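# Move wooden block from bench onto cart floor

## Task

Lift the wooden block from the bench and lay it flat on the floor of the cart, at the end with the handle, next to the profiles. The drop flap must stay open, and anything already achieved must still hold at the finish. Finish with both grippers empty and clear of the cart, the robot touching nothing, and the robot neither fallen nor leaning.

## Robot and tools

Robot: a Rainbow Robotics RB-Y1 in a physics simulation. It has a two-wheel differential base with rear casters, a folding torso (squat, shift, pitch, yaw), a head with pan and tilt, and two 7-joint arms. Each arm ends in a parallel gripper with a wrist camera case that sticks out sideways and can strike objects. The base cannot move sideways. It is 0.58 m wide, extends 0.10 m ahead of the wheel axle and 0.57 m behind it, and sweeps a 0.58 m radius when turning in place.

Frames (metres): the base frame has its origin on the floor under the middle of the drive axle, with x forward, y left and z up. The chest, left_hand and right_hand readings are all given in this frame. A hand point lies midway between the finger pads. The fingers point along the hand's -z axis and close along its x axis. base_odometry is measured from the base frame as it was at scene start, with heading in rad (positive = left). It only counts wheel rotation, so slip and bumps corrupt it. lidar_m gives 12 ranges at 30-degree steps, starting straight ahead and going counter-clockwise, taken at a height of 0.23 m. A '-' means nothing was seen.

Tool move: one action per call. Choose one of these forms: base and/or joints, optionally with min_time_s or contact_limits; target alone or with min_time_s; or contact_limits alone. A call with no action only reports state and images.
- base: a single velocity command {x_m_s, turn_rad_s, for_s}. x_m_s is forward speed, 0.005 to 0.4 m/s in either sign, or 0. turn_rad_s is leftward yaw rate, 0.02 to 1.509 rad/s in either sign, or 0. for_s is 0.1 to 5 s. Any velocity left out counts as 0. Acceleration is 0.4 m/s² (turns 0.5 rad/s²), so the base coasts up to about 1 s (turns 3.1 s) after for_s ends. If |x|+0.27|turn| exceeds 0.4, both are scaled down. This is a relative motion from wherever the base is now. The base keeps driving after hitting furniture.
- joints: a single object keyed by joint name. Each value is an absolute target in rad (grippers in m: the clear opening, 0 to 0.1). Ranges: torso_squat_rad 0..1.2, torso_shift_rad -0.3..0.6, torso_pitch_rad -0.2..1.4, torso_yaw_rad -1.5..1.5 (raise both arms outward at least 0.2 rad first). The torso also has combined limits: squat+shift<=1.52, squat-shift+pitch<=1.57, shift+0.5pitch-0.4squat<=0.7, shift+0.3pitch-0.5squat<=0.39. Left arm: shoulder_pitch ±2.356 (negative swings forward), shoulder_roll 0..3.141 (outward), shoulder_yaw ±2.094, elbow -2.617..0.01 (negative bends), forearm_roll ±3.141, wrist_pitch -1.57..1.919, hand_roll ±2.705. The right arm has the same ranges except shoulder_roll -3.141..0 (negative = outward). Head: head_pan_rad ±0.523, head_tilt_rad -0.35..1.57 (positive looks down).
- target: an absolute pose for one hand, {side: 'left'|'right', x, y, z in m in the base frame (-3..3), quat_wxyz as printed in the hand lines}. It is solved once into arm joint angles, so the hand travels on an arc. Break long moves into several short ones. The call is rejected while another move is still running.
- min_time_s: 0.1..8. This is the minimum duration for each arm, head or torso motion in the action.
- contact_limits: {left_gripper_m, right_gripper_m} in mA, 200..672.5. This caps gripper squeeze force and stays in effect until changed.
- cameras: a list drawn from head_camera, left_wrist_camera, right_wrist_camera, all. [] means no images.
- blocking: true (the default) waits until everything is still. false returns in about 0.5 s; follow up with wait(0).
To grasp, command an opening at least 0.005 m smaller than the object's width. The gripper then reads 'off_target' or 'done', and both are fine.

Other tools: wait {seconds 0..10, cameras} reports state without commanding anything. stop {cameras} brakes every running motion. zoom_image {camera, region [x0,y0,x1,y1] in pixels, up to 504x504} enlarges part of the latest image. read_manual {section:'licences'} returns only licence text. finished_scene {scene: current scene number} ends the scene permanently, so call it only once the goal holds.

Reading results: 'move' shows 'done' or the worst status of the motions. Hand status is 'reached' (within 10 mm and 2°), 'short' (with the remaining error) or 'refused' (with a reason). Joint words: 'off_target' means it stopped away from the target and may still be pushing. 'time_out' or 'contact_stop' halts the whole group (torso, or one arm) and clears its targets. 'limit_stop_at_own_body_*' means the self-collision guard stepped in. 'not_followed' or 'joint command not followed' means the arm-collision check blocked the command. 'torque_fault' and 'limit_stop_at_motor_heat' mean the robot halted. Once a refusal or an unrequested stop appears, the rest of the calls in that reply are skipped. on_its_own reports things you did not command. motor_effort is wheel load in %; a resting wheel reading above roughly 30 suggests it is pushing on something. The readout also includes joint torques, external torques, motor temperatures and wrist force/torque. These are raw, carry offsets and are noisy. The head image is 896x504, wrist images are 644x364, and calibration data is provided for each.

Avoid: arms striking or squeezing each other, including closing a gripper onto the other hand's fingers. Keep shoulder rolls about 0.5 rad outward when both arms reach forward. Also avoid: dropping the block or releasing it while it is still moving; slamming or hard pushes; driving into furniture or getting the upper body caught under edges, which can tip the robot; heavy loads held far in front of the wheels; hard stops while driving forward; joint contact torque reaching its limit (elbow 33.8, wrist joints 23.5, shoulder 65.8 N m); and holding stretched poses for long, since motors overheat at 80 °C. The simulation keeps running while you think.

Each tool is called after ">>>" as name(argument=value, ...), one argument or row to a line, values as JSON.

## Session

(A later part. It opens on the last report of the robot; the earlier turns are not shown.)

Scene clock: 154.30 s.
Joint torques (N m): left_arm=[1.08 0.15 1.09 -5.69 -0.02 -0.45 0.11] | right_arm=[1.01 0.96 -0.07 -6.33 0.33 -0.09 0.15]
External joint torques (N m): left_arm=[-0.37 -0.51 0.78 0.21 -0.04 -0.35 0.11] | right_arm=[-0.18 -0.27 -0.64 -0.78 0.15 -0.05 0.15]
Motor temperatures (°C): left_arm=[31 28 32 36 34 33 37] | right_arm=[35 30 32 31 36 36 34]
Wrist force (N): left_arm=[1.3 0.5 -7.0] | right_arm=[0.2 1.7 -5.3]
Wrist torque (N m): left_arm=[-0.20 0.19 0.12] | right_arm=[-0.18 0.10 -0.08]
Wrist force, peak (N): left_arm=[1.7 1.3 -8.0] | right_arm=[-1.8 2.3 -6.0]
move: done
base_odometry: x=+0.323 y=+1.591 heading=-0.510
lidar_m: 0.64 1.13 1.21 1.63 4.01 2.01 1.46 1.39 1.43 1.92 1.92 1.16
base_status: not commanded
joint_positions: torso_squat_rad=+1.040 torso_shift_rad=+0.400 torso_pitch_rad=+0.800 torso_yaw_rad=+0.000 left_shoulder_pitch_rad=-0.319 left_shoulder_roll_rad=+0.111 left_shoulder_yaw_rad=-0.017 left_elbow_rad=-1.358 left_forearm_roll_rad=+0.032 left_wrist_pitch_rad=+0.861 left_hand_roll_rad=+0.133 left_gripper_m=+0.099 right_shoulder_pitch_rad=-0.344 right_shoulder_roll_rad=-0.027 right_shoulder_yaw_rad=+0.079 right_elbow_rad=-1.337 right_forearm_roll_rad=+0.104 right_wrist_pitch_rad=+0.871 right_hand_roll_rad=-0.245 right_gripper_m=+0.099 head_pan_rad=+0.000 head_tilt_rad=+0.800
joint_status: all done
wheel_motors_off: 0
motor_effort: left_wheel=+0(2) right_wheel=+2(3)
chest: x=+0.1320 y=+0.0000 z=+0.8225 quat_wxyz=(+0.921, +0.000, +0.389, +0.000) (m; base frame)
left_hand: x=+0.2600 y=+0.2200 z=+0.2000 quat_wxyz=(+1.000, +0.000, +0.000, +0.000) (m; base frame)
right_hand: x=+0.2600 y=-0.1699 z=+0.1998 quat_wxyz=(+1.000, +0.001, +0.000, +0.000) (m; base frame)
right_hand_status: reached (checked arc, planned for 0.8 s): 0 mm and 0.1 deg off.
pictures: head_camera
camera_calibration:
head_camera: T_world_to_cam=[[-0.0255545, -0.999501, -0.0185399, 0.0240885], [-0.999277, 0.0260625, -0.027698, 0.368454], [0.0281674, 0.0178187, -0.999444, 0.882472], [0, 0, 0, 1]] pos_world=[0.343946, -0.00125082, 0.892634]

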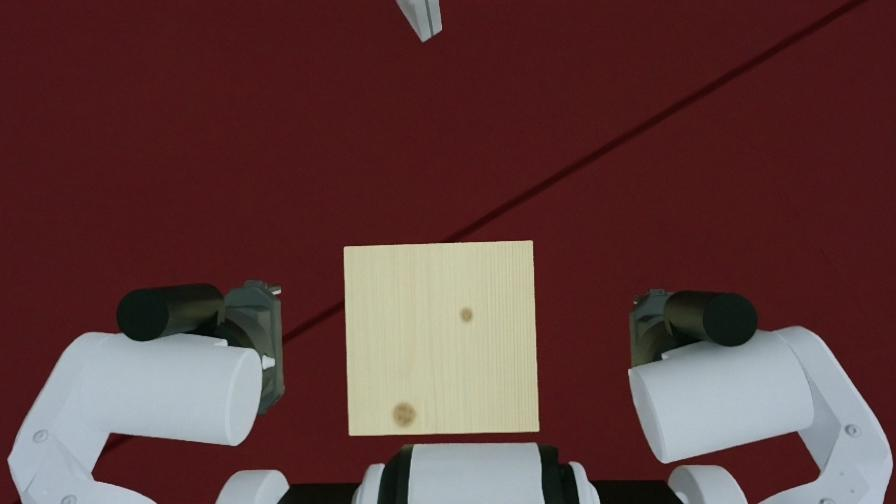

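>>> move(
  joints={"torso_shift_rad":0.48,"torso_pitch_rad":1.01,"head_tilt_rad":0.65},
  min_time_s=2,
  cameras=["head_camera"],
)

>>> move(
  target={"side":"left","x":0.258,"y":0.19,"z":0.057,"quat_wxyz":[1,0,0,0]},
  cameras=[],
)

>>> move(
  target={"side":"right","x":0.258,"y":-0.14,"z":0.057,"quat_wxyz":[1,0,0,0]},
  cameras=["head_camera"],
)

Scene clock: 158.97 s.
Joint torques (N m): left_arm=[5.95 -0.82 0.78 -3.81 -0.01 -0.09 0.13] | right_arm=[5.68 0.88 0.43 -4.19 0.19 0.3 0.22]
External joint torques (N m): left_arm=[-0.49 -0.81 0.81 0.19 -0.06 -0.4 0.12] | right_arm=[-0.35 -0.81 -0.4 -0.46 0.12 -0.04 0.23]
Motor temperatures (°C): left_arm=[31 28 32 36 34 33 37] | right_arm=[35 30 32 31 36 36 34]
Wrist force (N): left_arm=[2.1 0.4 -7.0] | right_arm=[0.7 1.3 -4.8]
Wrist torque (N m): left_arm=[-0.19 0.25 0.08] | right_arm=[-0.12 0.10 -0.05]
Wrist force, peak (N): left_arm=[2.7 1.2 -8.3] | right_arm=[-0.3 1.8 -5.7]
move: done
base_odometry: x=+0.323 y=+1.591 heading=-0.510
lidar_m: 0.63 1.15 1.21 1.61 4.02 2.02 1.46 1.39 1.44 1.93 1.92 1.16
base_status: not commanded
joint_positions: torso_squat_rad=+1.040 torso_shift_rad=+0.480 torso_pitch_rad=+1.009 torso_yaw_rad=+0.000 left_shoulder_pitch_rad=-0.319 left_shoulder_roll_rad=+0.111 left_shoulder_yaw_rad=-0.017 left_elbow_rad=-1.358 left_forearm_roll_rad=+0.032 left_wrist_pitch_rad=+0.861 left_hand_roll_rad=+0.133 left_gripper_m=+0.099 right_shoulder_pitch_rad=-0.344 right_shoulder_roll_rad=-0.027 right_shoulder_yaw_rad=+0.079 right_elbow_rad=-1.337 right_forearm_roll_rad=+0.104 right_wrist_pitch_rad=+0.871 right_hand_roll_rad=-0.245 right_gripper_m=+0.099 head_pan_rad=+0.000 head_tilt_rad=+0.650
joint_status: all done
wheel_motors_off: 0
motor_effort: left_wheel=-1(1) right_wheel=+1(3)
chest: x=+0.1976 y=+0.0000 z=+0.7595 quat_wxyz=(+0.875, +0.000, +0.484, +0.000) (m; base frame)
left_hand: x=+0.1934 y=+0.2200 z=+0.1241 quat_wxyz=(+0.995, +0.000, +0.105, +0.000) (m; base frame)
right_hand: x=+0.1934 y=-0.1699 z=+0.1239 quat_wxyz=(+0.994, +0.001, +0.105, +0.000) (m; base frame)
pictures: head_camera
camera_calibration:
head_camera: T_world_to_cam=[[-0.0266116, -0.999501, -0.0169889, 0.0235895], [-0.999157, 0.0260631, 0.0317269, 0.403074], [-0.0312683, 0.0178189, -0.999352, 0.803819], [0, 0, 0, 1]] pos_world=[0.428496, -0.00125082, 0.790911]

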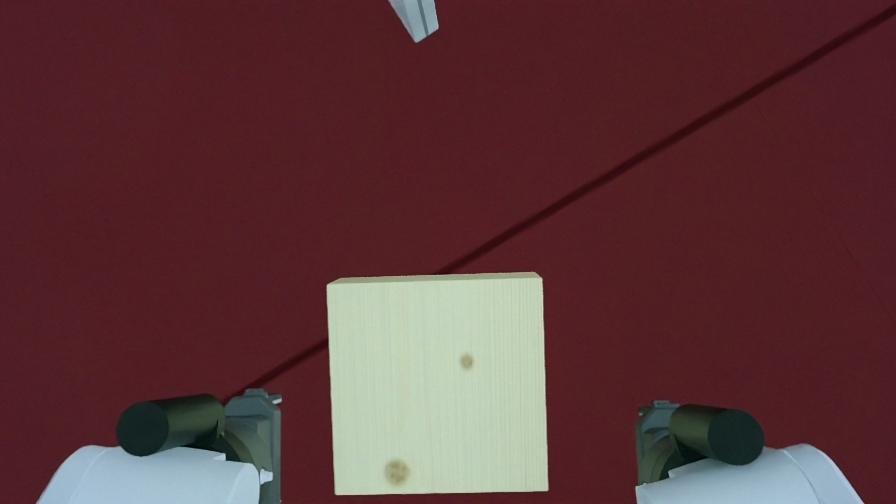

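Scene clock: 160.20 s.
Joint torques (N m): left_arm=[3.05 -2.35 0.92 -1.64 -0.05 -0.03 0.12] | right_arm=[5.84 1.37 0.56 -3.77 0.22 0.31 0.16]
External joint torques (N m): left_arm=[0.25 -0.92 1.3 0.73 -0.06 0.06 0.12] | right_arm=[-0.19 -0.32 -0.27 -0.04 0.14 -0.03 0.17]
Motor temperatures (°C): left_arm=[31 28 32 36 34 33 37] | right_arm=[35 30 32 31 36 36 34]
Wrist force (N): left_arm=[1.0 1.0 -7.6] | right_arm=[0.8 1.1 -5.2]
Wrist torque (N m): left_arm=[-0.31 0.23 0.12] | right_arm=[-0.08 0.10 -0.08]
Wrist force, peak (N): left_arm=[2.3 0.0 -8.7] | right_arm=[1.1 1.1 -5.7]
move: done
base_odometry: x=+0.323 y=+1.591 heading=-0.510
lidar_m: 0.62 1.15 1.19 1.62 4.03 2.01 1.46 1.39 1.45 1.93 1.91 1.15
base_status: not commanded
joint_positions: torso_squat_rad=+1.040 torso_shift_rad=+0.480 torso_pitch_rad=+1.009 torso_yaw_rad=+0.000 left_shoulder_pitch_rad=-0.649 left_shoulder_roll_rad=+0.083 left_shoulder_yaw_rad=+0.011 left_elbow_rad=-0.790 left_forearm_roll_rad=-0.148 left_wrist_pitch_rad=+0.411 left_hand_roll_rad=+0.323 left_gripper_m=+0.099 right_shoulder_pitch_rad=-0.344 right_shoulder_roll_rad=-0.027 right_shoulder_yaw_rad=+0.079 right_elbow_rad=-1.337 right_forearm_roll_rad=+0.104 right_wrist_pitch_rad=+0.871 right_hand_roll_rad=-0.245 right_gripper_m=+0.099 head_pan_rad=+0.000 head_tilt_rad=+0.650
joint_status: all done
wheel_motors_off: 0
motor_effort: left_wheel=+0(1) right_wheel=+0(2)
chest: x=+0.1976 y=+0.0000 z=+0.7595 quat_wxyz=(+0.875, +0.000, +0.484, +0.000) (m; base frame)
left_hand: x=+0.2582 y=+0.1898 z=+0.0575 quat_wxyz=(+1.000, -0.001, +0.000, +0.000) (m; base frame)
left_hand_status: reached (checked arc, planned for 0.9 s): 1 mm and 0.1 deg off.
right_hand: x=+0.1934 y=-0.1699 z=+0.1239 quat_wxyz=(+0.994, +0.001, +0.105, +0.000) (m; base frame)
pictures: none
No camera images: "cameras" was empty.

Scene clock: 161.50 s.
Joint torques (N m): left_arm=[2.57 -2.31 0.81 -1.77 -0.11 -0.07 0.13] | right_arm=[3.29 4.71 -1.11 -1.2 -0.26 0.32 0.23]
External joint torques (N m): left_arm=[-0.23 -0.88 1.19 0.6 -0.12 0.02 0.13] | right_arm=[1.34 1.33 -1.92 0.85 -0.36 0.34 0.23]
Motor temperatures (°C): left_arm=[31 28 32 36 34 33 37] | right_arm=[34 30 32 31 36 36 34]
Wrist force (N): left_arm=[1.5 0.6 -7.3] | right_arm=[-0.3 1.8 -5.2]
Wrist torque (N m): left_arm=[-0.24 0.28 0.06] | right_arm=[-0.17 0.06 -0.10]
Wrist force, peak (N): left_arm=[0.9 1.2 -8.4] | right_arm=[-0.1 3.4 -5.7]
move: done
base_odometry: x=+0.323 y=+1.591 heading=-0.510
lidar_m: 0.62 1.14 1.21 1.62 4.03 1.99 1.45 1.39 1.43 1.93 1.94 1.16
base_status: not commanded
joint_positions: torso_squat_rad=+1.040 torso_shift_rad=+0.480 torso_pitch_rad=+1.009 torso_yaw_rad=+0.000 left_shoulder_pitch_rad=-0.649 left_shoulder_roll_rad=+0.083 left_shoulder_yaw_rad=+0.011 left_elbow_rad=-0.790 left_forearm_roll_rad=-0.148 left_wrist_pitch_rad=+0.411 left_hand_roll_rad=+0.323 left_gripper_m=+0.099 right_shoulder_pitch_rad=-0.711 right_shoulder_roll_rad=-0.008 right_shoulder_yaw_rad=+0.040 right_elbow_rad=-0.706 right_forearm_roll_rad=+0.386 right_wrist_pitch_rad=+0.415 right_hand_roll_rad=-0.585 right_gripper_m=+0.099 head_pan_rad=+0.000 head_tilt_rad=+0.650
joint_status: all done
wheel_motors_off: 0
motor_effort: left_wheel=-1(1) right_wheel=-1(3)
chest: x=+0.1976 y=+0.0000 z=+0.7596 quat_wxyz=(+0.875, +0.000, +0.484, +0.000) (m; base frame)
left_hand: x=+0.2581 y=+0.1899 z=+0.0575 quat_wxyz=(+1.000, +0.000, +0.000, +0.000) (m; base frame)
right_hand: x=+0.2582 y=-0.1399 z=+0.0571 quat_wxyz=(+1.000, +0.000, +0.000, +0.000) (m; base frame)
right_hand_status: reached (checked arc, planned for 1.0 s): 0 mm and 0.1 deg off.
pictures: head_camera
camera_calibration:
head_camera: T_world_to_cam=[[-0.02661, -0.999501, -0.0169918, 0.0235927], [-0.99916, 0.0260632, 0.0316271, 0.403151], [-0.0311684, 0.0178191, -0.999355, 0.803879], [0, 0, 0, 1]] pos_world=[0.428496, -0.00125082, 0.791011]

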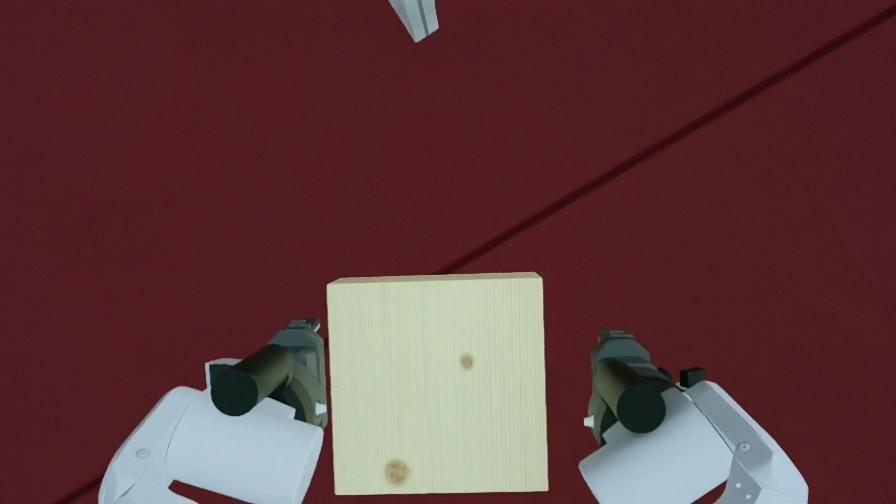

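>>> move(
  target={"side":"left","x":0.258,"y":0.158,"z":0.052,"quat_wxyz":[0.99997,-0.008,0,0]},
  min_time_s=1.2,
  cameras=[],
)

>>> move(
  target={"side":"right","x":0.258,"y":-0.108,"z":0.052,"quat_wxyz":[0.99997,0.008,0,0]},
  min_time_s=1.2,
  cameras=["left_wrist_camera","head_camera"],
)

Scene clock: 165.40 s.
Joint torques (N m): left_arm=[-2.87 -9.13 -0.53 -3 0.76 -2.27 0.75] | right_arm=[2.97 4.42 -1.16 -1.4 -0.26 0.19 0.16]
External joint torques (N m): left_arm=[-4.83 -6.28 0.12 -1.13 0.74 -2.17 0.75] | right_arm=[1.03 1.04 -1.97 0.64 -0.35 0.22 0.16]
Motor temperatures (°C): left_arm=[31 28 32 36 34 33 37] | right_arm=[34 30 32 31 36 36 34]
Wrist force (N): left_arm=[-2.0 9.3 -4.9] | right_arm=[-0.2 1.1 -5.1]
Wrist torque (N m): left_arm=[-0.43 0.33 -0.44] | right_arm=[-0.13 0.05 -0.05]
Wrist force, peak (N): left_arm=[6.8 11.2 -3.5] | right_arm=[-0.5 1.4 -6.0]
move: done
base_odometry: x=+0.323 y=+1.591 heading=-0.510
lidar_m: 0.65 1.14 1.20 1.62 4.02 2.01 1.47 1.39 1.45 1.94 1.94 1.16
base_status: not commanded
joint_positions: torso_squat_rad=+1.040 torso_shift_rad=+0.480 torso_pitch_rad=+1.009 torso_yaw_rad=+0.000 left_shoulder_pitch_rad=-0.718 left_shoulder_roll_rad=+0.028 left_shoulder_yaw_rad=+0.036 left_elbow_rad=-0.672 left_forearm_roll_rad=-0.272 left_wrist_pitch_rad=+0.364 left_hand_roll_rad=+0.419 left_gripper_m=+0.099 right_shoulder_pitch_rad=-0.711 right_shoulder_roll_rad=-0.008 right_shoulder_yaw_rad=+0.040 right_elbow_rad=-0.706 right_forearm_roll_rad=+0.386 right_wrist_pitch_rad=+0.415 right_hand_roll_rad=-0.585 right_gripper_m=+0.099 head_pan_rad=+0.000 head_tilt_rad=+0.650
joint_status: all done
wheel_motors_off: 0
motor_effort: left_wheel=+1(1) right_wheel=-1(3)
chest: x=+0.1976 y=+0.0000 z=+0.7596 quat_wxyz=(+0.875, +0.000, +0.484, +0.000) (m; base frame)
left_hand: x=+0.2571 y=+0.1594 z=+0.0521 quat_wxyz=(+1.000, -0.007, +0.001, +0.000) (m; base frame)
left_hand_status: reached (checked arc, planned for 1.2 s): 2 mm and 0.1 deg off.
right_hand: x=+0.2582 y=-0.1398 z=+0.0571 quat_wxyz=(+1.000, +0.000, +0.000, +0.000) (m; base frame)
pictures: none
No camera images: "cameras" was empty.

Scene clock: 165.70 s.
Joint torques (N m): left_arm=[-3.21 -9.26 -0.43 -2.92 0.63 -2.28 0.79] | right_arm=[2.61 4.57 -1.17 -1.32 -0.27 0.13 0.16]
External joint torques (N m): left_arm=[-5.17 -6.41 0.23 -1.05 0.61 -2.18 0.79] | right_arm=[0.67 1.19 -1.98 0.73 -0.37 0.16 0.16]
Motor temperatures (°C): left_arm=[31 28 32 36 34 33 37] | right_arm=[34 30 32 31 35 36 34]
Wrist force (N): left_arm=[-2.1 9.6 -5.0] | right_arm=[-0.7 1.2 -5.8]
Wrist torque (N m): left_arm=[-0.49 0.35 -0.45] | right_arm=[-0.11 0.04 -0.04]
Wrist force, peak (N): left_arm=[-2.2 9.9 -5.4] | right_arm=[-0.5 1.3 -5.9]
move: refused
base_odometry: x=+0.323 y=+1.591 heading=-0.510
lidar_m: 0.64 1.14 1.19 1.62 4.02 2.01 1.47 1.39 1.45 1.93 1.94 1.16
base_status: not commanded
joint_positions: torso_squat_rad=+1.040 torso_shift_rad=+0.480 torso_pitch_rad=+1.009 torso_yaw_rad=+0.000 left_shoulder_pitch_rad=-0.718 left_shoulder_roll_rad=+0.028 left_shoulder_yaw_rad=+0.036 left_elbow_rad=-0.672 left_forearm_roll_rad=-0.272 left_wrist_pitch_rad=+0.364 left_hand_roll_rad=+0.419 left_gripper_m=+0.099 right_shoulder_pitch_rad=-0.711 right_shoulder_roll_rad=-0.008 right_shoulder_yaw_rad=+0.040 right_elbow_rad=-0.706 right_forearm_roll_rad=+0.386 right_wrist_pitch_rad=+0.415 right_hand_roll_rad=-0.585 right_gripper_m=+0.099 head_pan_rad=+0.000 head_tilt_rad=+0.650
joint_status: not commanded
wheel_motors_off: 0
motor_effort: left_wheel=+0(1) right_wheel=+0(2)
chest: x=+0.1976 y=+0.0000 z=+0.7596 quat_wxyz=(+0.875, +0.000, +0.484, +0.000) (m; base frame)
left_hand: x=+0.2571 y=+0.1594 z=+0.0521 quat_wxyz=(+1.000, -0.007, +0.001, +0.000) (m; base frame)
right_hand: x=+0.2582 y=-0.1398 z=+0.0571 quat_wxyz=(+1.000, +0.000, +0.000, +0.000) (m; base frame)
right_hand_status: refused: the posture found for that pose stands 15 mm from the leg (limit 20 mm). Nothing moved. The solve starts from where the arm stands: from another posture it may find a clear one.
pictures: head_camera, left_wrist_camera
camera_calibration:
head_camera: T_world_to_cam=[[-0.0265149, -0.999502, -0.0170963, 0.0236341], [-0.999162, 0.0259649, 0.0316263, 0.403153], [-0.0311667, 0.0179205, -0.999354, 0.803876], [0, 0, 0, 1]] pos_world=[0.428496, -0.00125137, 0.791011]
left_wrist_camera: T_world_to_cam=[[0.999597, 0.0261382, -0.0110667, -0.261215], [0.0282659, -0.881039, 0.472199, 0.137621], [0.00259221, -0.472322, -0.881423, 0.193031], [0, 0, 0, 1]] pos_world=[0.25672, 0.21925, 0.102267]

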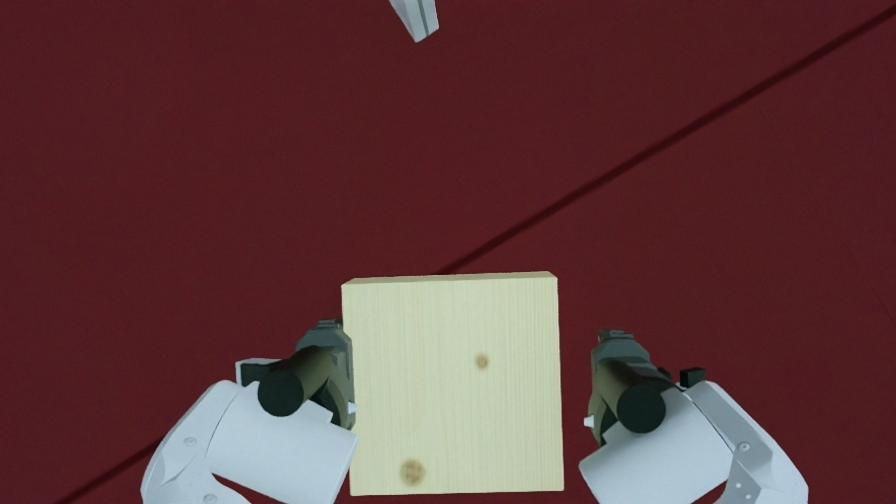

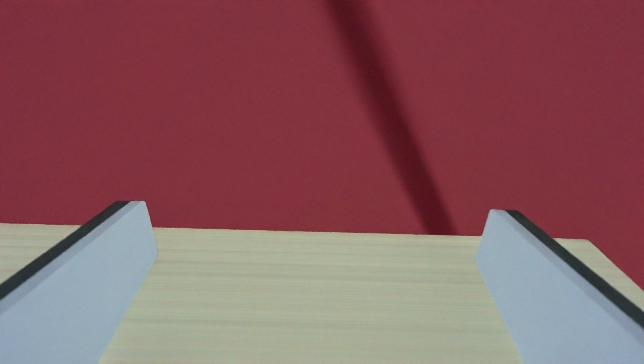

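>>> move(
  target={"side":"right","x":0.258,"y":-0.128,"z":0.052,"quat_wxyz":[0.99997,0.008,0,0]},
  min_time_s=1.2,
  cameras=[],
)

>>> move(
  target={"side":"left","x":0.257,"y":0.138,"z":0.052,"quat_wxyz":[0.99997,-0.008,0,0]},
  min_time_s=1.2,
  cameras=["left_wrist_camera","head_camera"],
)

Scene clock: 168.60 s.
Joint torques (N m): left_arm=[-3.26 -9.35 -0.38 -3.01 0.73 -2.23 0.77] | right_arm=[0.25 6.35 1.62 -0.67 0.31 -0.21 -0.34]
External joint torques (N m): left_arm=[-5.22 -6.49 0.28 -1.14 0.71 -2.14 0.77] | right_arm=[-1.15 2.56 0.82 1.03 0.23 -0.17 -0.34]
Motor temperatures (°C): left_arm=[31 28 32 36 34 33 37] | right_arm=[34 30 32 31 35 36 34]
Wrist force (N): left_arm=[-1.6 9.3 -3.2] | right_arm=[-0.7 1.5 -5.5]
Wrist torque (N m): left_arm=[-0.45 0.39 -0.45] | right_arm=[-0.14 0.02 -0.05]
Wrist force, peak (N): left_arm=[-2.2 10.1 -4.7] | right_arm=[-0.7 1.7 -5.8]
move: done
base_odometry: x=+0.323 y=+1.591 heading=-0.510
lidar_m: 0.65 1.12 1.21 1.62 4.03 2.01 1.45 1.40 1.44 1.92 1.91 1.15
base_status: not commanded
joint_positions: torso_squat_rad=+1.040 torso_shift_rad=+0.480 torso_pitch_rad=+1.009 torso_yaw_rad=+0.000 left_shoulder_pitch_rad=-0.718 left_shoulder_roll_rad=+0.028 left_shoulder_yaw_rad=+0.036 left_elbow_rad=-0.672 left_forearm_roll_rad=-0.272 left_wrist_pitch_rad=+0.364 left_hand_roll_rad=+0.419 left_gripper_m=+0.099 right_shoulder_pitch_rad=-0.763 right_shoulder_roll_rad=+0.000 right_shoulder_yaw_rad=+0.047 right_elbow_rad=-0.609 right_forearm_roll_rad=+0.421 right_wrist_pitch_rad=+0.370 right_hand_roll_rad=-0.646 right_gripper_m=+0.099 head_pan_rad=+0.000 head_tilt_rad=+0.650
joint_status: all done
wheel_motors_off: 0
motor_effort: left_wheel=+1(1) right_wheel=-2(3)
chest: x=+0.1976 y=+0.0000 z=+0.7596 quat_wxyz=(+0.875, +0.000, +0.484, +0.000) (m; base frame)
left_hand: x=+0.2571 y=+0.1594 z=+0.0521 quat_wxyz=(+1.000, -0.007, +0.001, +0.000) (m; base frame)
right_hand: x=+0.2579 y=-0.1285 z=+0.0528 quat_wxyz=(+1.000, +0.009, +0.001, +0.000) (m; base frame)
right_hand_status: reached (checked arc, planned for 1.2 s): 1 mm and 0.1 deg off.
pictures: none
No camera images: "cameras" was empty.

Scene clock: 170.13 s.
Joint torques (N m): left_arm=[-0.96 -9.65 -3.28 -1.32 0.21 -1.48 0.21] | right_arm=[0.43 6.1 1.51 -0.69 0.31 -0.17 -0.29]
External joint torques (N m): left_arm=[-2.5 -5.88 -2.45 0.42 0.2 -1.38 0.21] | right_arm=[-0.98 2.31 0.71 1 0.23 -0.12 -0.29]
Motor temperatures (°C): left_arm=[31 28 32 36 34 33 37] | right_arm=[34 30 32 31 35 36 34]
Wrist force (N): left_arm=[1.6 6.8 -10.8] | right_arm=[-0.7 1.6 -5.7]
Wrist torque (N m): left_arm=[-0.25 0.25 0.12] | right_arm=[-0.14 -0.02 -0.05]
Wrist force, peak (N): left_arm=[2.1 8.1 -12.0] | right_arm=[-0.5 1.4 -6.0]
move: done
base_odometry: x=+0.323 y=+1.591 heading=-0.510
lidar_m: 0.64 1.15 1.19 1.62 4.02 2.00 1.45 1.39 1.44 1.93 1.91 1.16
base_status: not commanded
joint_positions: torso_squat_rad=+1.040 torso_shift_rad=+0.480 torso_pitch_rad=+1.009 torso_yaw_rad=+0.000 left_shoulder_pitch_rad=-0.747 left_shoulder_roll_rad=+0.001 left_shoulder_yaw_rad=+0.012 left_elbow_rad=-0.628 left_forearm_roll_rad=-0.377 left_wrist_pitch_rad=+0.360 left_hand_roll_rad=+0.543 left_gripper_m=+0.099 right_shoulder_pitch_rad=-0.763 right_shoulder_roll_rad=+0.000 right_shoulder_yaw_rad=+0.047 right_elbow_rad=-0.609 right_forearm_roll_rad=+0.421 right_wrist_pitch_rad=+0.370 right_hand_roll_rad=-0.646 right_gripper_m=+0.099 head_pan_rad=+0.000 head_tilt_rad=+0.650
joint_status: all done
wheel_motors_off: 0
motor_effort: left_wheel=+1(2) right_wheel=-1(4)
chest: x=+0.1976 y=+0.0000 z=+0.7596 quat_wxyz=(+0.875, +0.000, +0.484, +0.000) (m; base frame)
left_hand: x=+0.2568 y=+0.1393 z=+0.0522 quat_wxyz=(+1.000, -0.009, +0.001, +0.000) (m; base frame)
left_hand_status: reached (checked arc, planned for 1.2 s): 1 mm and 0.1 deg off.
right_hand: x=+0.2579 y=-0.1285 z=+0.0528 quat_wxyz=(+1.000, +0.009, +0.001, +0.000) (m; base frame)
pictures: head_camera, left_wrist_camera
camera_calibration:
head_camera: T_world_to_cam=[[-0.0265149, -0.999502, -0.0170963, 0.0236341], [-0.999162, 0.0259649, 0.0316263, 0.403153], [-0.0311667, 0.0179205, -0.999354, 0.803876], [0, 0, 0, 1]] pos_world=[0.428496, -0.00125137, 0.791011]
left_wrist_camera: T_world_to_cam=[[0.999587, 0.0265673, -0.0109249, -0.260392], [0.0285699, -0.879881, 0.474335, 0.119528], [0.00298919, -0.474452, -0.880276, 0.183705], [0, 0, 0, 1]] pos_world=[0.25632, 0.199248, 0.10217]

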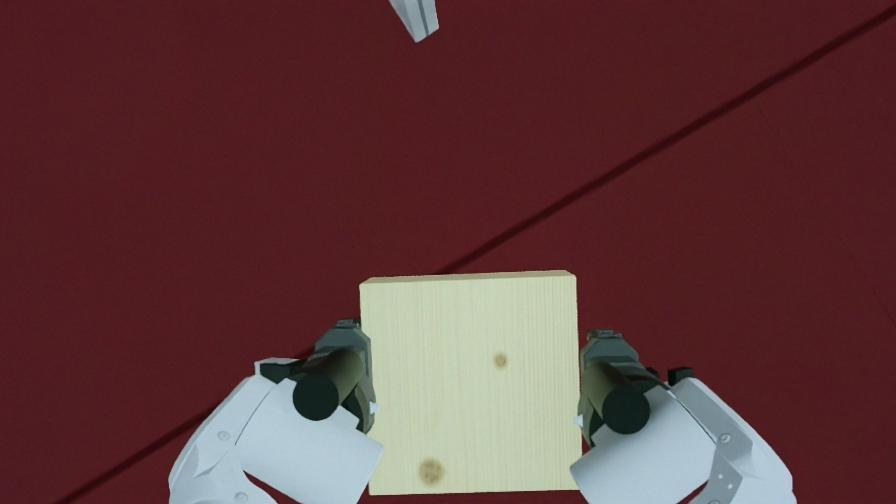

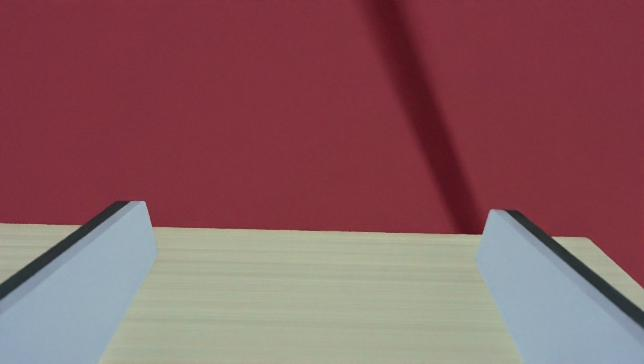

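>>> move(
  target={"side":"left","x":0.257,"y":0.113,"z":0.052,"quat_wxyz":[0.99997,-0.008,0,0]},
  min_time_s=1.5,
  cameras=["head_camera","right_wrist_camera"],
)

Scene clock: 172.50 s.
Joint torques (N m): left_arm=[-1.11 -9.6 -3.05 -1.39 0.22 -1.42 0.19] | right_arm=[0.57 6.3 1.31 -0.59 0.4 -0.08 -0.35]
External joint torques (N m): left_arm=[-2.64 -5.83 -2.22 0.35 0.21 -1.33 0.19] | right_arm=[-0.84 2.51 0.51 1.11 0.32 -0.03 -0.35]
Motor temperatures (°C): left_arm=[31 28 32 36 34 33 37] | right_arm=[34 30 32 31 35 36 34]
Wrist force (N): left_arm=[1.3 7.1 -10.8] | right_arm=[-0.8 1.0 -5.1]
Wrist torque (N m): left_arm=[-0.31 0.22 0.10] | right_arm=[-0.08 -0.01 -0.04]
Wrist force, peak (N): left_arm=[0.5 8.1 -12.6] | right_arm=[-0.6 1.4 -5.7]
move: refused
base_odometry: x=+0.323 y=+1.591 heading=-0.510
lidar_m: 0.65 1.13 1.20 1.62 4.01 2.01 1.45 1.39 1.44 1.94 1.93 1.16
base_status: not commanded
joint_positions: torso_squat_rad=+1.040 torso_shift_rad=+0.480 torso_pitch_rad=+1.009 torso_yaw_rad=+0.000 left_shoulder_pitch_rad=-0.747 left_shoulder_roll_rad=+0.001 left_shoulder_yaw_rad=+0.012 left_elbow_rad=-0.628 left_forearm_roll_rad=-0.377 left_wrist_pitch_rad=+0.360 left_hand_roll_rad=+0.543 left_gripper_m=+0.099 right_shoulder_pitch_rad=-0.763 right_shoulder_roll_rad=+0.000 right_shoulder_yaw_rad=+0.047 right_elbow_rad=-0.609 right_forearm_roll_rad=+0.421 right_wrist_pitch_rad=+0.370 right_hand_roll_rad=-0.646 right_gripper_m=+0.099 head_pan_rad=+0.000 head_tilt_rad=+0.650
joint_status: not commanded
wheel_motors_off: 0
motor_effort: left_wheel=+1(1) right_wheel=+0(2)
chest: x=+0.1976 y=+0.0000 z=+0.7596 quat_wxyz=(+0.875, +0.000, +0.484, +0.000) (m; base frame)
left_hand: x=+0.2568 y=+0.1393 z=+0.0522 quat_wxyz=(+1.000, -0.009, +0.001, +0.000) (m; base frame)
left_hand_status: refused: the posture found for that pose stands 16 mm from the leg (limit 20 mm). Nothing moved. The solve starts from where the arm stands: from another posture it may find a clear one.
right_hand: x=+0.2579 y=-0.1285 z=+0.0528 quat_wxyz=(+1.000, +0.009, +0.001, +0.000) (m; base frame)
pictures: head_camera, right_wrist_camera
camera_calibration:
head_camera: T_world_to_cam=[[-0.0265149, -0.999502, -0.0170963, 0.0236341], [-0.999162, 0.0259649, 0.0316263, 0.403153], [-0.0311667, 0.0179205, -0.999354, 0.803876], [0, 0, 0, 1]] pos_world=[0.428496, -0.00125137, 0.791011]
right_wrist_camera: T_world_to_cam=[[-0.999268, -0.0284755, -0.0255593, 0.254136], [-0.0376291, 0.852474, 0.521414, 0.118769], [0.00694114, 0.521994, -0.852921, 0.182485], [0, 0, 0, 1]] pos_world=[0.257153, -0.189267, 0.100213]

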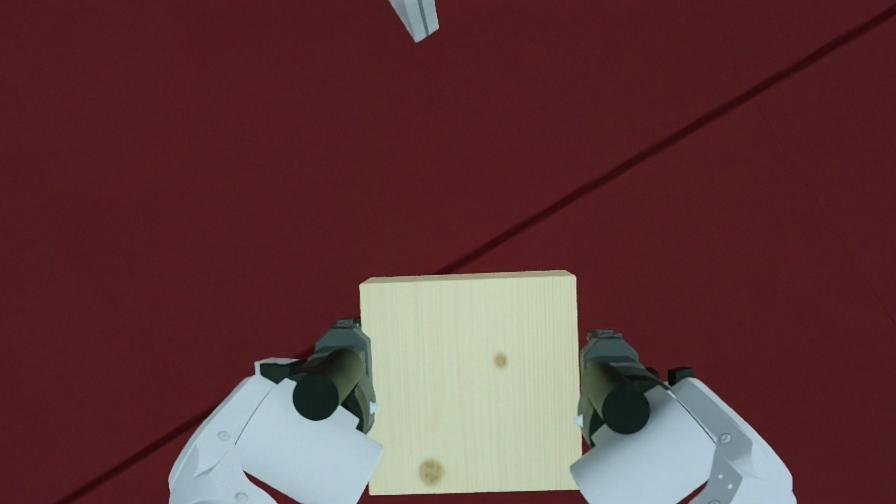

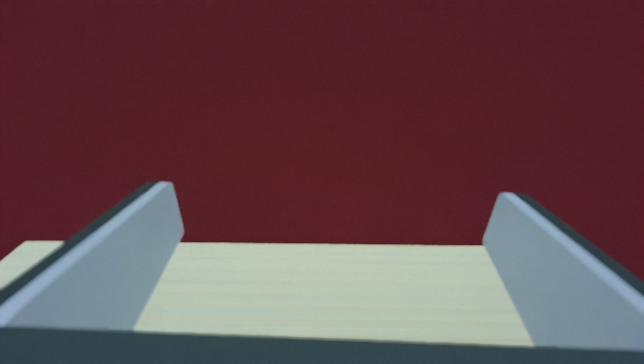

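>>> move(
  target={"side":"left","x":0.257,"y":0.16,"z":0.055,"quat_wxyz":[1,0,0,0]},
  cameras=[],
)

>>> move(
  base={"x_m_s":-0.05,"for_s":1.2},
  cameras=[],
)

>>> move(
  target={"side":"left","x":0.312,"y":0.14,"z":0.054,"quat_wxyz":[0.99997,-0.008,0,0]},
  cameras=[],
)

>>> move(
  target={"side":"right","x":0.312,"y":-0.128,"z":0.054,"quat_wxyz":[0.99997,0.008,0,0]},
  cameras=["head_camera"],
)

>>> move(
  target={"side":"left","x":0.312,"y":0.113,"z":0.054,"quat_wxyz":[0.99997,-0.008,0,0]},
  min_time_s=1.5,
  cameras=["head_camera"],
)

Scene clock: 175.80 s.
Joint torques (N m): left_arm=[1.67 -3.69 -0.86 -2.33 -0.01 -0.3 -0.01] | right_arm=[0.88 5.98 1.94 -1.05 0.17 -0.07 -0.27]
External joint torques (N m): left_arm=[-0.43 -0.78 -0.15 -0.3 -0.01 -0.22 -0.01] | right_arm=[-0.53 2.2 1.14 0.65 0.1 -0.03 -0.27]
Motor temperatures (°C): left_arm=[31 28 32 36 34 33 37] | right_arm=[34 30 32 30 35 36 34]
Wrist force (N): left_arm=[0.7 1.0 -7.4] | right_arm=[-0.6 1.0 -5.3]
Wrist torque (N m): left_arm=[-0.24 0.16 0.09] | right_arm=[-0.08 0.02 -0.05]
Wrist force, peak (N): left_arm=[1.0 8.0 -11.9] | right_arm=[-0.3 1.7 -5.8]
move: done
base_odometry: x=+0.323 y=+1.591 heading=-0.510
lidar_m: 0.64 1.13 1.21 1.63 4.03 2.00 1.46 1.38 1.43 1.94 1.92 1.16
base_status: not commanded
joint_positions: torso_squat_rad=+1.040 torso_shift_rad=+0.480 torso_pitch_rad=+1.009 torso_yaw_rad=+0.000 left_shoulder_pitch_rad=-0.701 left_shoulder_roll_rad=+0.031 left_shoulder_yaw_rad=+0.002 left_elbow_rad=-0.705 left_forearm_roll_rad=-0.316 left_wrist_pitch_rad=+0.389 left_hand_roll_rad=+0.487 left_gripper_m=+0.099 right_shoulder_pitch_rad=-0.763 right_shoulder_roll_rad=+0.000 right_shoulder_yaw_rad=+0.047 right_elbow_rad=-0.609 right_forearm_roll_rad=+0.421 right_wrist_pitch_rad=+0.370 right_hand_roll_rad=-0.646 right_gripper_m=+0.099 head_pan_rad=+0.000 head_tilt_rad=+0.650
joint_status: all done
wheel_motors_off: 0
motor_effort: left_wheel=+1(2) right_wheel=+0(3)
chest: x=+0.1976 y=+0.0000 z=+0.7596 quat_wxyz=(+0.875, +0.000, +0.484, +0.000) (m; base frame)
left_hand: x=+0.2569 y=+0.1598 z=+0.0544 quat_wxyz=(+1.000, +0.000, +0.000, +0.000) (m; base frame)
left_hand_status: reached (checked arc, planned for 0.3 s): 1 mm and 0.1 deg off.
right_hand: x=+0.2578 y=-0.1285 z=+0.0529 quat_wxyz=(+1.000, +0.009, +0.001, +0.000) (m; base frame)
pictures: none
No camera images: "cameras" was empty.

Scene clock: 177.47 s.
Joint torques (N m): left_arm=[1.56 -3.71 -0.97 -2.03 -0.1 -0.26 -0.16] | right_arm=[1.29 5.91 1.57 -1.44 0.14 -0.05 -0.14]
External joint torques (N m): left_arm=[-0.53 -0.8 -0.26 0 -0.11 -0.18 -0.16] | right_arm=[-0.12 2.12 0.77 0.26 0.06 -0.01 -0.14]
Motor temperatures (°C): left_arm=[31 28 32 36 34 33 37] | right_arm=[34 30 32 30 35 36 34]
Wrist force (N): left_arm=[1.2 0.5 -8.1] | right_arm=[-0.4 1.5 -5.4]
Wrist torque (N m): left_arm=[-0.19 0.26 0.11] | right_arm=[-0.16 0.05 -0.07]
Wrist force, peak (N): left_arm=[0.7 0.4 -8.7] | right_arm=[-0.6 1.1 -5.7]
move: done
base_odometry: x=+0.271 y=+1.621 heading=-0.510
lidar_m: 0.71 1.18 1.25 1.68 3.99 1.94 1.40 1.34 1.39 1.87 2.12 1.21
base_status: done (sent for 1.2 of 1.2 s)
joint_positions: torso_squat_rad=+1.040 torso_shift_rad=+0.480 torso_pitch_rad=+1.009 torso_yaw_rad=+0.000 left_shoulder_pitch_rad=-0.701 left_shoulder_roll_rad=+0.031 left_shoulder_yaw_rad=+0.002 left_elbow_rad=-0.705 left_forearm_roll_rad=-0.316 left_wrist_pitch_rad=+0.389 left_hand_roll_rad=+0.487 left_gripper_m=+0.099 right_shoulder_pitch_rad=-0.764 right_shoulder_roll_rad=+0.000 right_shoulder_yaw_rad=+0.047 right_elbow_rad=-0.609 right_forearm_roll_rad=+0.421 right_wrist_pitch_rad=+0.370 right_hand_roll_rad=-0.646 right_gripper_m=+0.099 head_pan_rad=+0.000 head_tilt_rad=+0.650
joint_status: not commanded
wheel_motors_off: 0
motor_effort: left_wheel=+1(20) right_wheel=+2(25)
chest: x=+0.1975 y=+0.0000 z=+0.7596 quat_wxyz=(+0.875, +0.000, +0.484, +0.000) (m; base frame)
left_hand: x=+0.2569 y=+0.1598 z=+0.0544 quat_wxyz=(+1.000, +0.000, +0.000, +0.000) (m; base frame)
right_hand: x=+0.2579 y=-0.1285 z=+0.0529 quat_wxyz=(+1.000, +0.009, +0.001, +0.000) (m; base frame)
pictures: none
No camera images: "cameras" was empty.

Scene clock: 178.23 s.
Joint torques (N m): left_arm=[0.12 -4.76 -0.95 -1.2 0.29 -0.09 -0.35] | right_arm=[1.8 5.62 1.53 -1.37 0.26 0.02 -0.27]
External joint torques (N m): left_arm=[1.2 -1.71 -0.26 1.51 0.27 0.01 -0.35] | right_arm=[0.4 1.83 0.73 0.33 0.18 0.06 -0.27]
Motor temperatures (°C): left_arm=[31 28 32 36 34 33 37] | right_arm=[34 30 32 30 35 36 34]
Wrist force (N): left_arm=[2.8 3.4 -8.3] | right_arm=[0.3 1.1 -5.8]
Wrist torque (N m): left_arm=[-0.32 0.29 0.22] | right_arm=[-0.11 0.12 -0.07]
Wrist force, peak (N): left_arm=[2.1 3.9 -8.5] | right_arm=[0.3 1.1 -5.8]
move: done
base_odometry: x=+0.271 y=+1.621 heading=-0.510
lidar_m: 0.71 1.18 1.27 1.68 3.98 1.93 1.41 1.34 1.39 1.86 2.13 1.21
base_status: not commanded
joint_positions: torso_squat_rad=+1.040 torso_shift_rad=+0.480 torso_pitch_rad=+1.009 torso_yaw_rad=+0.000 left_shoulder_pitch_rad=-0.853 left_shoulder_roll_rad=+0.040 left_shoulder_yaw_rad=+0.002 left_elbow_rad=-0.633 left_forearm_roll_rad=-0.241 left_wrist_pitch_rad=+0.457 left_hand_roll_rad=+0.457 left_gripper_m=+0.099 right_shoulder_pitch_rad=-0.764 right_shoulder_roll_rad=+0.000 right_shoulder_yaw_rad=+0.047 right_elbow_rad=-0.609 right_forearm_roll_rad=+0.421 right_wrist_pitch_rad=+0.370 right_hand_roll_rad=-0.646 right_gripper_m=+0.099 head_pan_rad=+0.000 head_tilt_rad=+0.650
joint_status: all done
wheel_motors_off: 0
motor_effort: left_wheel=-1(2) right_wheel=-2(2)
chest: x=+0.1975 y=+0.0000 z=+0.7596 quat_wxyz=(+0.875, +0.000, +0.483, +0.000) (m; base frame)
left_hand: x=+0.3124 y=+0.1402 z=+0.0544 quat_wxyz=(+1.000, -0.008, +0.000, +0.000) (m; base frame)
left_hand_status: reached (checked arc, planned for 0.4 s): 1 mm and 0.0 deg off.
right_hand: x=+0.2580 y=-0.1284 z=+0.0529 quat_wxyz=(+1.000, +0.009, +0.001, +0.000) (m; base frame)
pictures: none
No camera images: "cameras" was empty.

Scene clock: 178.93 s.
Joint torques (N m): left_arm=[-0.53 -4.89 -0.65 -1.74 0.04 -0.21 -0.3] | right_arm=[-0.12 3.27 1.36 -1.62 0.06 0.02 -0.08]
External joint torques (N m): left_arm=[0.55 -1.84 0.04 0.97 0.02 -0.11 -0.3] | right_arm=[1.05 0.1 0.69 0.88 -0.04 0.07 -0.08]
Motor temperatures (°C): left_arm=[31 28 32 36 34 33 37] | right_arm=[34 30 32 30 35 36 34]
Wrist force (N): left_arm=[1.5 2.7 -7.8] | right_arm=[-1.1 1.1 -5.1]
Wrist torque (N m): left_arm=[-0.29 0.22 0.18] | right_arm=[-0.12 -0.03 -0.04]
Wrist force, peak (N): left_arm=[2.5 2.9 -8.7] | right_arm=[-1.1 2.4 -5.6]
move: done
base_odometry: x=+0.271 y=+1.621 heading=-0.510
lidar_m: 0.70 1.20 1.26 1.68 3.98 1.93 1.42 1.34 1.40 1.86 2.12 1.21
base_status: not commanded
joint_positions: torso_squat_rad=+1.040 torso_shift_rad=+0.480 torso_pitch_rad=+1.009 torso_yaw_rad=+0.000 left_shoulder_pitch_rad=-0.852 left_shoulder_roll_rad=+0.040 left_shoulder_yaw_rad=+0.002 left_elbow_rad=-0.633 left_forearm_roll_rad=-0.241 left_wrist_pitch_rad=+0.457 left_hand_roll_rad=+0.457 left_gripper_m=+0.099 right_shoulder_pitch_rad=-0.875 right_shoulder_roll_rad=-0.032 right_shoulder_yaw_rad=+0.049 right_elbow_rad=-0.599 right_forearm_roll_rad=+0.286 right_wrist_pitch_rad=+0.455 right_hand_roll_rad=-0.556 right_gripper_m=+0.099 head_pan_rad=+0.000 head_tilt_rad=+0.650
joint_status: all done
wheel_motors_off: 0
motor_effort: left_wheel=+0(1) right_wheel=-3(5)
chest: x=+0.1975 y=+0.0000 z=+0.7596 quat_wxyz=(+0.875, +0.000, +0.483, +0.000) (m; base frame)
left_hand: x=+0.3123 y=+0.1402 z=+0.0544 quat_wxyz=(+1.000, -0.008, +0.000, +0.000) (m; base frame)
right_hand: x=+0.3123 y=-0.1280 z=+0.0546 quat_wxyz=(+1.000, +0.007, -0.001, +0.000) (m; base frame)
right_hand_status: reached (checked arc, planned for 0.4 s): 1 mm and 0.2 deg off.
pictures: head_camera
camera_calibration:
head_camera: T_world_to_cam=[[-0.0266061, -0.999502, -0.0169947, 0.0235907], [-0.999163, 0.026061, 0.0315271, 0.403131], [-0.0310685, 0.0178193, -0.999358, 0.803835], [0, 0, 0, 1]] pos_world=[0.428396, -0.00125082, 0.79101]

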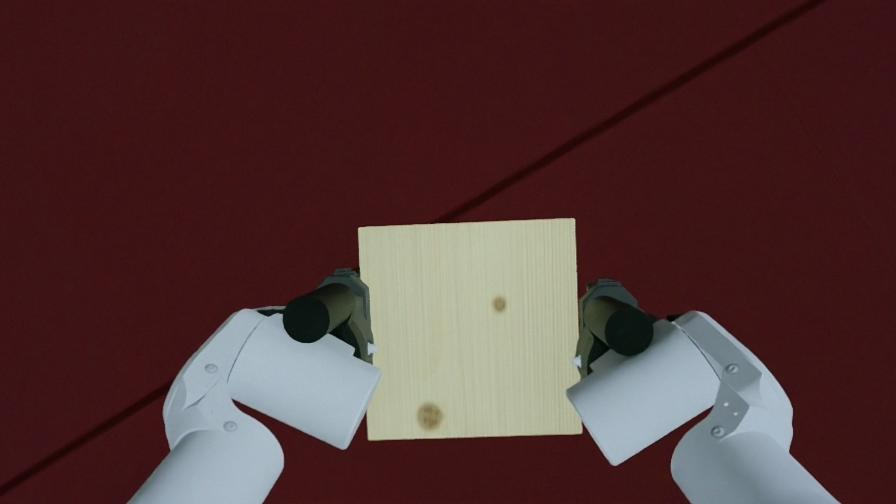

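Scene clock: 180.77 s.
Joint torques (N m): left_arm=[-9.18 -30.87 -7.06 -5.13 4.4 -5.28 1.57] | right_arm=[-6.07 19.48 1.22 -6 -3.05 -3.86 -1.26]
External joint torques (N m): left_arm=[-7.47 -26.78 -6.26 -2.69 4.38 -5.19 1.57] | right_arm=[-4.94 16.42 0.58 -3.53 -3.15 -3.82 -1.26]
Motor temperatures (°C): left_arm=[31 28 32 36 34 33 37] | right_arm=[34 30 32 30 35 36 34]
Wrist force (N): left_arm=[4.6 39.2 -8.4] | right_arm=[-3.0 -26.3 10.0]
Wrist torque (N m): left_arm=[-0.95 0.62 -1.39] | right_arm=[0.69 0.78 1.48]
Wrist force, peak (N): left_arm=[4.7 40.5 -8.3] | right_arm=[-3.0 -27.6 9.9]
move: done
base_odometry: x=+0.271 y=+1.621 heading=-0.510
lidar_m: 0.70 1.19 1.26 1.67 3.99 1.92 1.40 1.34 1.39 1.88 2.12 1.22
base_status: not commanded
joint_positions: torso_squat_rad=+1.040 torso_shift_rad=+0.480 torso_pitch_rad=+1.009 torso_yaw_rad=+0.000 left_shoulder_pitch_rad=-0.903 left_shoulder_roll_rad=+0.007 left_shoulder_yaw_rad=-0.014 left_elbow_rad=-0.552 left_forearm_roll_rad=-0.347 left_wrist_pitch_rad=+0.443 left_hand_roll_rad=+0.582 left_gripper_m=+0.099 right_shoulder_pitch_rad=-0.873 right_shoulder_roll_rad=-0.037 right_shoulder_yaw_rad=+0.049 right_elbow_rad=-0.598 right_forearm_roll_rad=+0.287 right_wrist_pitch_rad=+0.456 right_hand_roll_rad=-0.555 right_gripper_m=+0.099 head_pan_rad=+0.000 head_tilt_rad=+0.650
joint_status: all done
wheel_motors_off: 0
motor_effort: left_wheel=+2(3) right_wheel=-4(6)
chest: x=+0.1975 y=+0.0000 z=+0.7596 quat_wxyz=(+0.875, +0.000, +0.483, +0.000) (m; base frame)
left_hand: x=+0.3115 y=+0.1189 z=+0.0543 quat_wxyz=(+1.000, -0.006, +0.001, +0.000) (m; base frame)
left_hand_status: reached (checked arc, planned for 1.5 s): 6 mm and 0.3 deg off.
right_hand: x=+0.3115 y=-0.1314 z=+0.0542 quat_wxyz=(+1.000, +0.004, +0.000, +0.000) (m; base frame)
pictures: head_camera
camera_calibration:
head_camera: T_world_to_cam=[[-0.0264142, -0.999503, -0.0172065, 0.0236766], [-0.999171, 0.0258644, 0.0314258, 0.403212], [-0.0309651, 0.0180223, -0.999358, 0.80389], [0, 0, 0, 1]] pos_world=[0.428395, -0.00125192, 0.79111]

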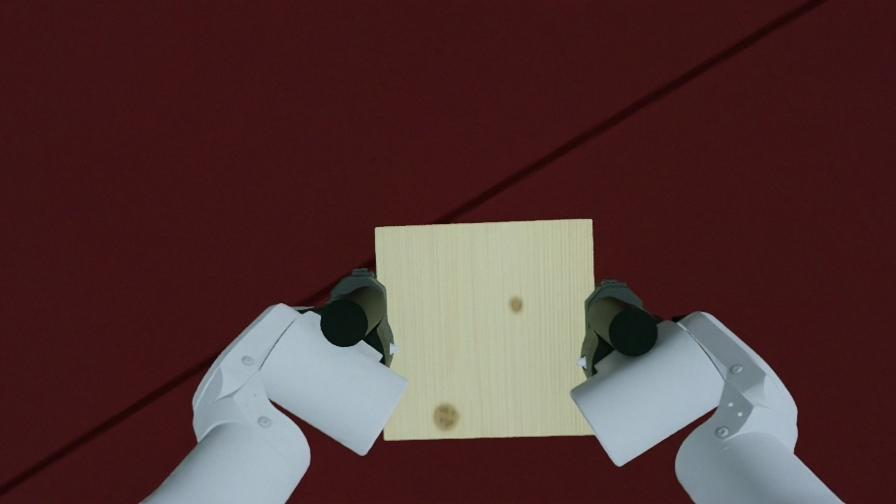

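>>> move(
  target={"side":"right","x":0.312,"y":-0.123,"z":0.054,"quat_wxyz":[0.99995,0.01,0,0]},
  min_time_s=1,
  cameras=[],
)

>>> move(
  target={"side":"left","x":0.312,"y":0.109,"z":0.054,"quat_wxyz":[0.99995,-0.01,0,0]},
  min_time_s=1,
  cameras=["head_camera"],
)

Scene clock: 183.50 s.
Joint torques (N m): left_arm=[-9.07 -31.42 -7.2 -5.46 4.42 -5.11 1.45] | right_arm=[-10.35 34.27 4.09 -5.71 -4.42 -5.44 -1.89]
External joint torques (N m): left_arm=[-7.35 -27.33 -6.4 -3.02 4.4 -5.03 1.45] | right_arm=[-9.13 31.14 3.45 -3.29 -4.51 -5.41 -1.89]
Motor temperatures (°C): left_arm=[31 28 32 36 34 33 37] | right_arm=[34 30 32 30 36 36 34]
Wrist force (N): left_arm=[3.5 43.4 -4.9] | right_arm=[-0.9 -41.9 17.5]
Wrist torque (N m): left_arm=[-1.14 0.57 -1.16] | right_arm=[1.21 0.85 1.51]
Wrist force, peak (N): left_arm=[4.1 43.9 -4.0] | right_arm=[-0.8 -42.4 18.9]
move: done
base_odometry: x=+0.271 y=+1.621 heading=-0.510
lidar_m: 0.71 1.19 1.26 1.68 3.98 1.93 1.40 1.34 1.39 1.86 2.14 1.21
base_status: not commanded
joint_positions: torso_squat_rad=+1.040 torso_shift_rad=+0.480 torso_pitch_rad=+1.009 torso_yaw_rad=+0.000 left_shoulder_pitch_rad=-0.903 left_shoulder_roll_rad=+0.007 left_shoulder_yaw_rad=-0.014 left_elbow_rad=-0.551 left_forearm_roll_rad=-0.347 left_wrist_pitch_rad=+0.443 left_hand_roll_rad=+0.582 left_gripper_m=+0.099 right_shoulder_pitch_rad=-0.881 right_shoulder_roll_rad=-0.035 right_shoulder_yaw_rad=+0.049 right_elbow_rad=-0.585 right_forearm_roll_rad=+0.288 right_wrist_pitch_rad=+0.452 right_hand_roll_rad=-0.558 right_gripper_m=+0.099 head_pan_rad=+0.000 head_tilt_rad=+0.650
joint_status: all done
wheel_motors_off: 0
motor_effort: left_wheel=+2(2) right_wheel=-2(6)
chest: x=+0.1975 y=+0.0001 z=+0.7596 quat_wxyz=(+0.875, +0.000, +0.483, +0.000) (m; base frame)
left_hand: x=+0.3115 y=+0.1189 z=+0.0542 quat_wxyz=(+1.000, -0.006, +0.001, -0.001) (m; base frame)
right_hand: x=+0.3112 y=-0.1297 z=+0.0538 quat_wxyz=(+1.000, +0.005, +0.001, +0.001) (m; base frame)
right_hand_status: reached (checked arc, planned for 1.0 s): 7 mm and 0.6 deg off.
pictures: none
No camera images: "cameras" was empty.

Scene clock: 184.83 s.
Joint torques (N m): left_arm=[-11.48 -40.44 -9.28 -5.83 6.09 -8.51 2.15] | right_arm=[-10.29 34.49 4.58 -6.98 -4.51 -5.43 -1.61]
External joint torques (N m): left_arm=[-9.65 -36.3 -8.5 -3.45 6.07 -8.42 2.15] | right_arm=[-9.07 31.36 3.94 -4.55 -4.61 -5.4 -1.61]
Motor temperatures (°C): left_arm=[31 29 32 36 34 33 37] | right_arm=[34 30 32 30 36 36 34]
Wrist force (N): left_arm=[5.3 61.6 27.3] | right_arm=[0.6 -45.2 5.9]
Wrist torque (N m): left_arm=[-2.12 1.51 -1.82] | right_arm=[1.12 0.95 1.22]
Wrist force, peak (N): left_arm=[6.0 61.7 31.3] | right_arm=[-0.3 -41.9 18.9]
move: done
base_odometry: x=+0.271 y=+1.621 heading=-0.510
lidar_m: 0.71 1.19 1.26 1.67 3.99 1.95 1.41 1.34 1.39 1.87 2.13 1.22
base_status: not commanded
joint_positions: torso_squat_rad=+1.040 torso_shift_rad=+0.480 torso_pitch_rad=+1.009 torso_yaw_rad=+0.000 left_shoulder_pitch_rad=-0.915 left_shoulder_roll_rad=+0.009 left_shoulder_yaw_rad=-0.034 left_elbow_rad=-0.530 left_forearm_roll_rad=-0.356 left_wrist_pitch_rad=+0.439 left_hand_roll_rad=+0.616 left_gripper_m=+0.099 right_shoulder_pitch_rad=-0.881 right_shoulder_roll_rad=-0.035 right_shoulder_yaw_rad=+0.049 right_elbow_rad=-0.584 right_forearm_roll_rad=+0.288 right_wrist_pitch_rad=+0.452 right_hand_roll_rad=-0.558 right_gripper_m=+0.099 head_pan_rad=+0.000 head_tilt_rad=+0.650
joint_status: all done
wheel_motors_off: 0
motor_effort: left_wheel=+1(2) right_wheel=-5(7)
chest: x=+0.1974 y=+0.0000 z=+0.7597 quat_wxyz=(+0.875, +0.000, +0.483, +0.000) (m; base frame)
left_hand: x=+0.3114 y=+0.1173 z=+0.0539 quat_wxyz=(+1.000, -0.005, +0.001, +0.000) (m; base frame)
left_hand_status: reached (checked arc, planned for 1.0 s): 8 mm and 0.6 deg off.
right_hand: x=+0.3111 y=-0.1296 z=+0.0539 quat_wxyz=(+1.000, +0.005, +0.001, +0.001) (m; base frame)
pictures: head_camera
camera_calibration:
head_camera: T_world_to_cam=[[-0.0264076, -0.999503, -0.0172122, 0.0236774], [-0.999178, 0.0258613, 0.0312259, 0.403269], [-0.0307653, 0.0180227, -0.999364, 0.803905], [0, 0, 0, 1]] pos_world=[0.428295, -0.00125193, 0.791209]

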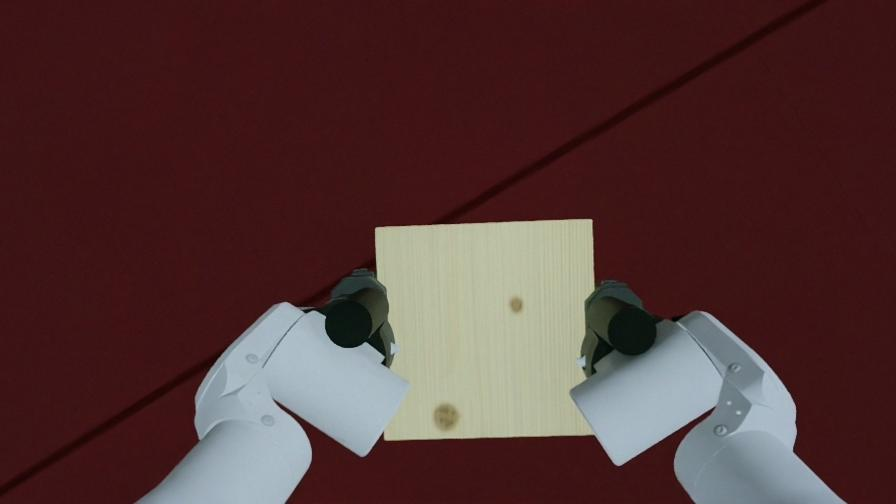

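>>> move(
  joints={"torso_squat_rad":0.92},
  min_time_s=2,
)

Scene clock: 188.13 s.
Joint torques (N m): left_arm=[-11.63 -37.81 -7.84 -7.74 5.91 -6.57 2.1] | right_arm=[-11.11 37.37 5.18 -9.28 -4.76 -5.56 -1.38]
External joint torques (N m): left_arm=[-9.85 -33.63 -7.06 -5.39 5.89 -6.49 2.1] | right_arm=[-9.95 34.25 4.54 -6.88 -4.86 -5.53 -1.38]
Motor temperatures (°C): left_arm=[31 29 32 36 34 33 37] | right_arm=[34 31 32 30 36 37 34]
Wrist force (N): left_arm=[2.7 48.9 -18.9] | right_arm=[-1.7 -45.5 -17.6]
Wrist torque (N m): left_arm=[-1.07 0.20 -1.66] | right_arm=[0.71 0.18 0.98]
Wrist force, peak (N): left_arm=[5.3 61.8 26.9] | right_arm=[-1.7 -46.5 -17.4]
move: done
base_odometry: x=+0.271 y=+1.621 heading=-0.510
lidar_m: 0.71 1.18 1.26 1.68 3.98 1.92 1.41 1.33 1.40 1.88 2.13 1.22
base_status: not commanded
joint_positions: torso_squat_rad=+0.920 torso_shift_rad=+0.480 torso_pitch_rad=+1.011 torso_yaw_rad=+0.000 left_shoulder_pitch_rad=-0.915 left_shoulder_roll_rad=+0.008 left_shoulder_yaw_rad=-0.035 left_elbow_rad=-0.529 left_forearm_roll_rad=-0.356 left_wrist_pitch_rad=+0.438 left_hand_roll_rad=+0.616 left_gripper_m=+0.099 right_shoulder_pitch_rad=-0.881 right_shoulder_roll_rad=-0.035 right_shoulder_yaw_rad=+0.049 right_elbow_rad=-0.584 right_forearm_roll_rad=+0.288 right_wrist_pitch_rad=+0.452 right_hand_roll_rad=-0.558 right_gripper_m=+0.099 head_pan_rad=+0.000 head_tilt_rad=+0.650
joint_status: all done
wheel_motors_off: 0
motor_effort: left_wheel=+2(3) right_wheel=-3(5)
chest: x=+0.2301 y=+0.0001 z=+0.8210 quat_wxyz=(+0.875, +0.000, +0.484, +0.000) (m; base frame)
left_hand: x=+0.3426 y=+0.1167 z=+0.1150 quat_wxyz=(+1.000, -0.005, +0.002, +0.000) (m; base frame)
right_hand: x=+0.3423 y=-0.1304 z=+0.1149 quat_wxyz=(+1.000, +0.005, +0.002, +0.001) (m; base frame)
pictures: head_camera, left_wrist_camera, right_wrist_camera
camera_calibration:
head_camera: T_world_to_cam=[[-0.0265308, -0.999504, -0.01696, 0.025432], [-0.999121, 0.025962, 0.0329219, 0.432573], [-0.0324652, 0.0178185, -0.999314, 0.866519], [0, 0, 0, 1]] pos_world=[0.460999, -0.00125112, 0.852114]
left_wrist_camera: T_world_to_cam=[[0.999575, 0.0257784, -0.0135837, -0.344472], [0.0291382, -0.882986, 0.468494, 0.0682702], [0.0000828647, -0.468691, -0.883362, 0.228703], [0, 0, 0, 1]] pos_world=[0.342318, 0.176353, 0.165364]
right_wrist_camera: T_world_to_cam=[[-0.999305, -0.0299684, -0.0221526, 0.339387], [-0.0370982, 0.856491, 0.514826, 0.0924078], [0.00354499, 0.51529, -0.857008, 0.236622], [0, 0, 0, 1]] pos_world=[0.34174, -0.190905, 0.162731]

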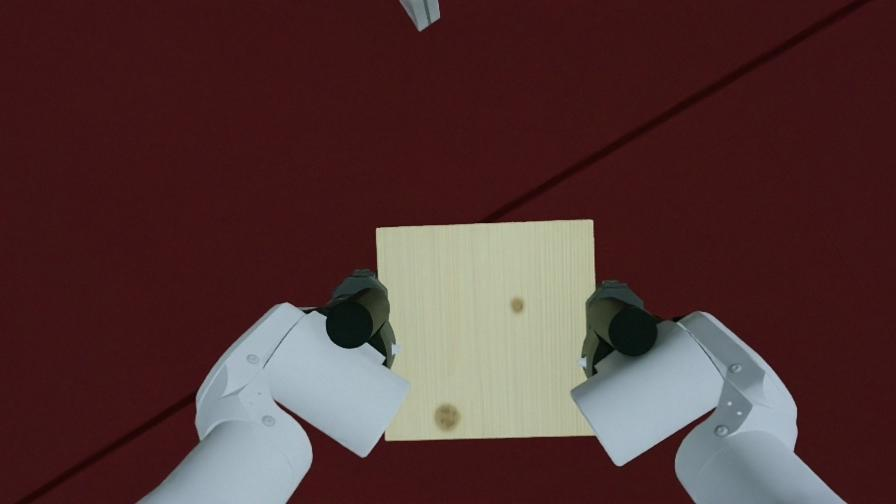

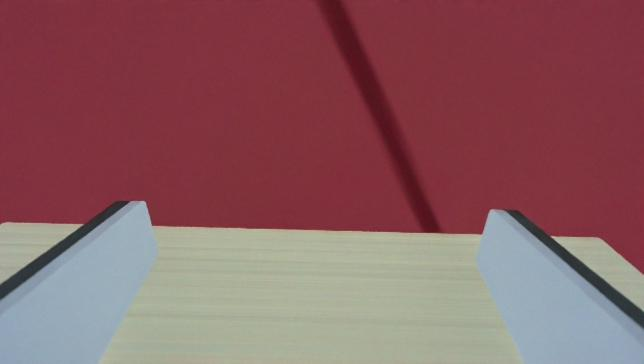

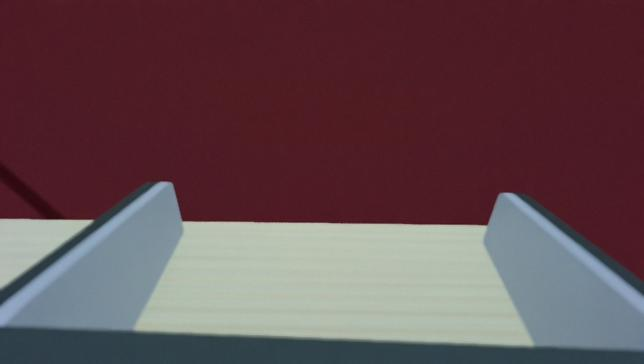

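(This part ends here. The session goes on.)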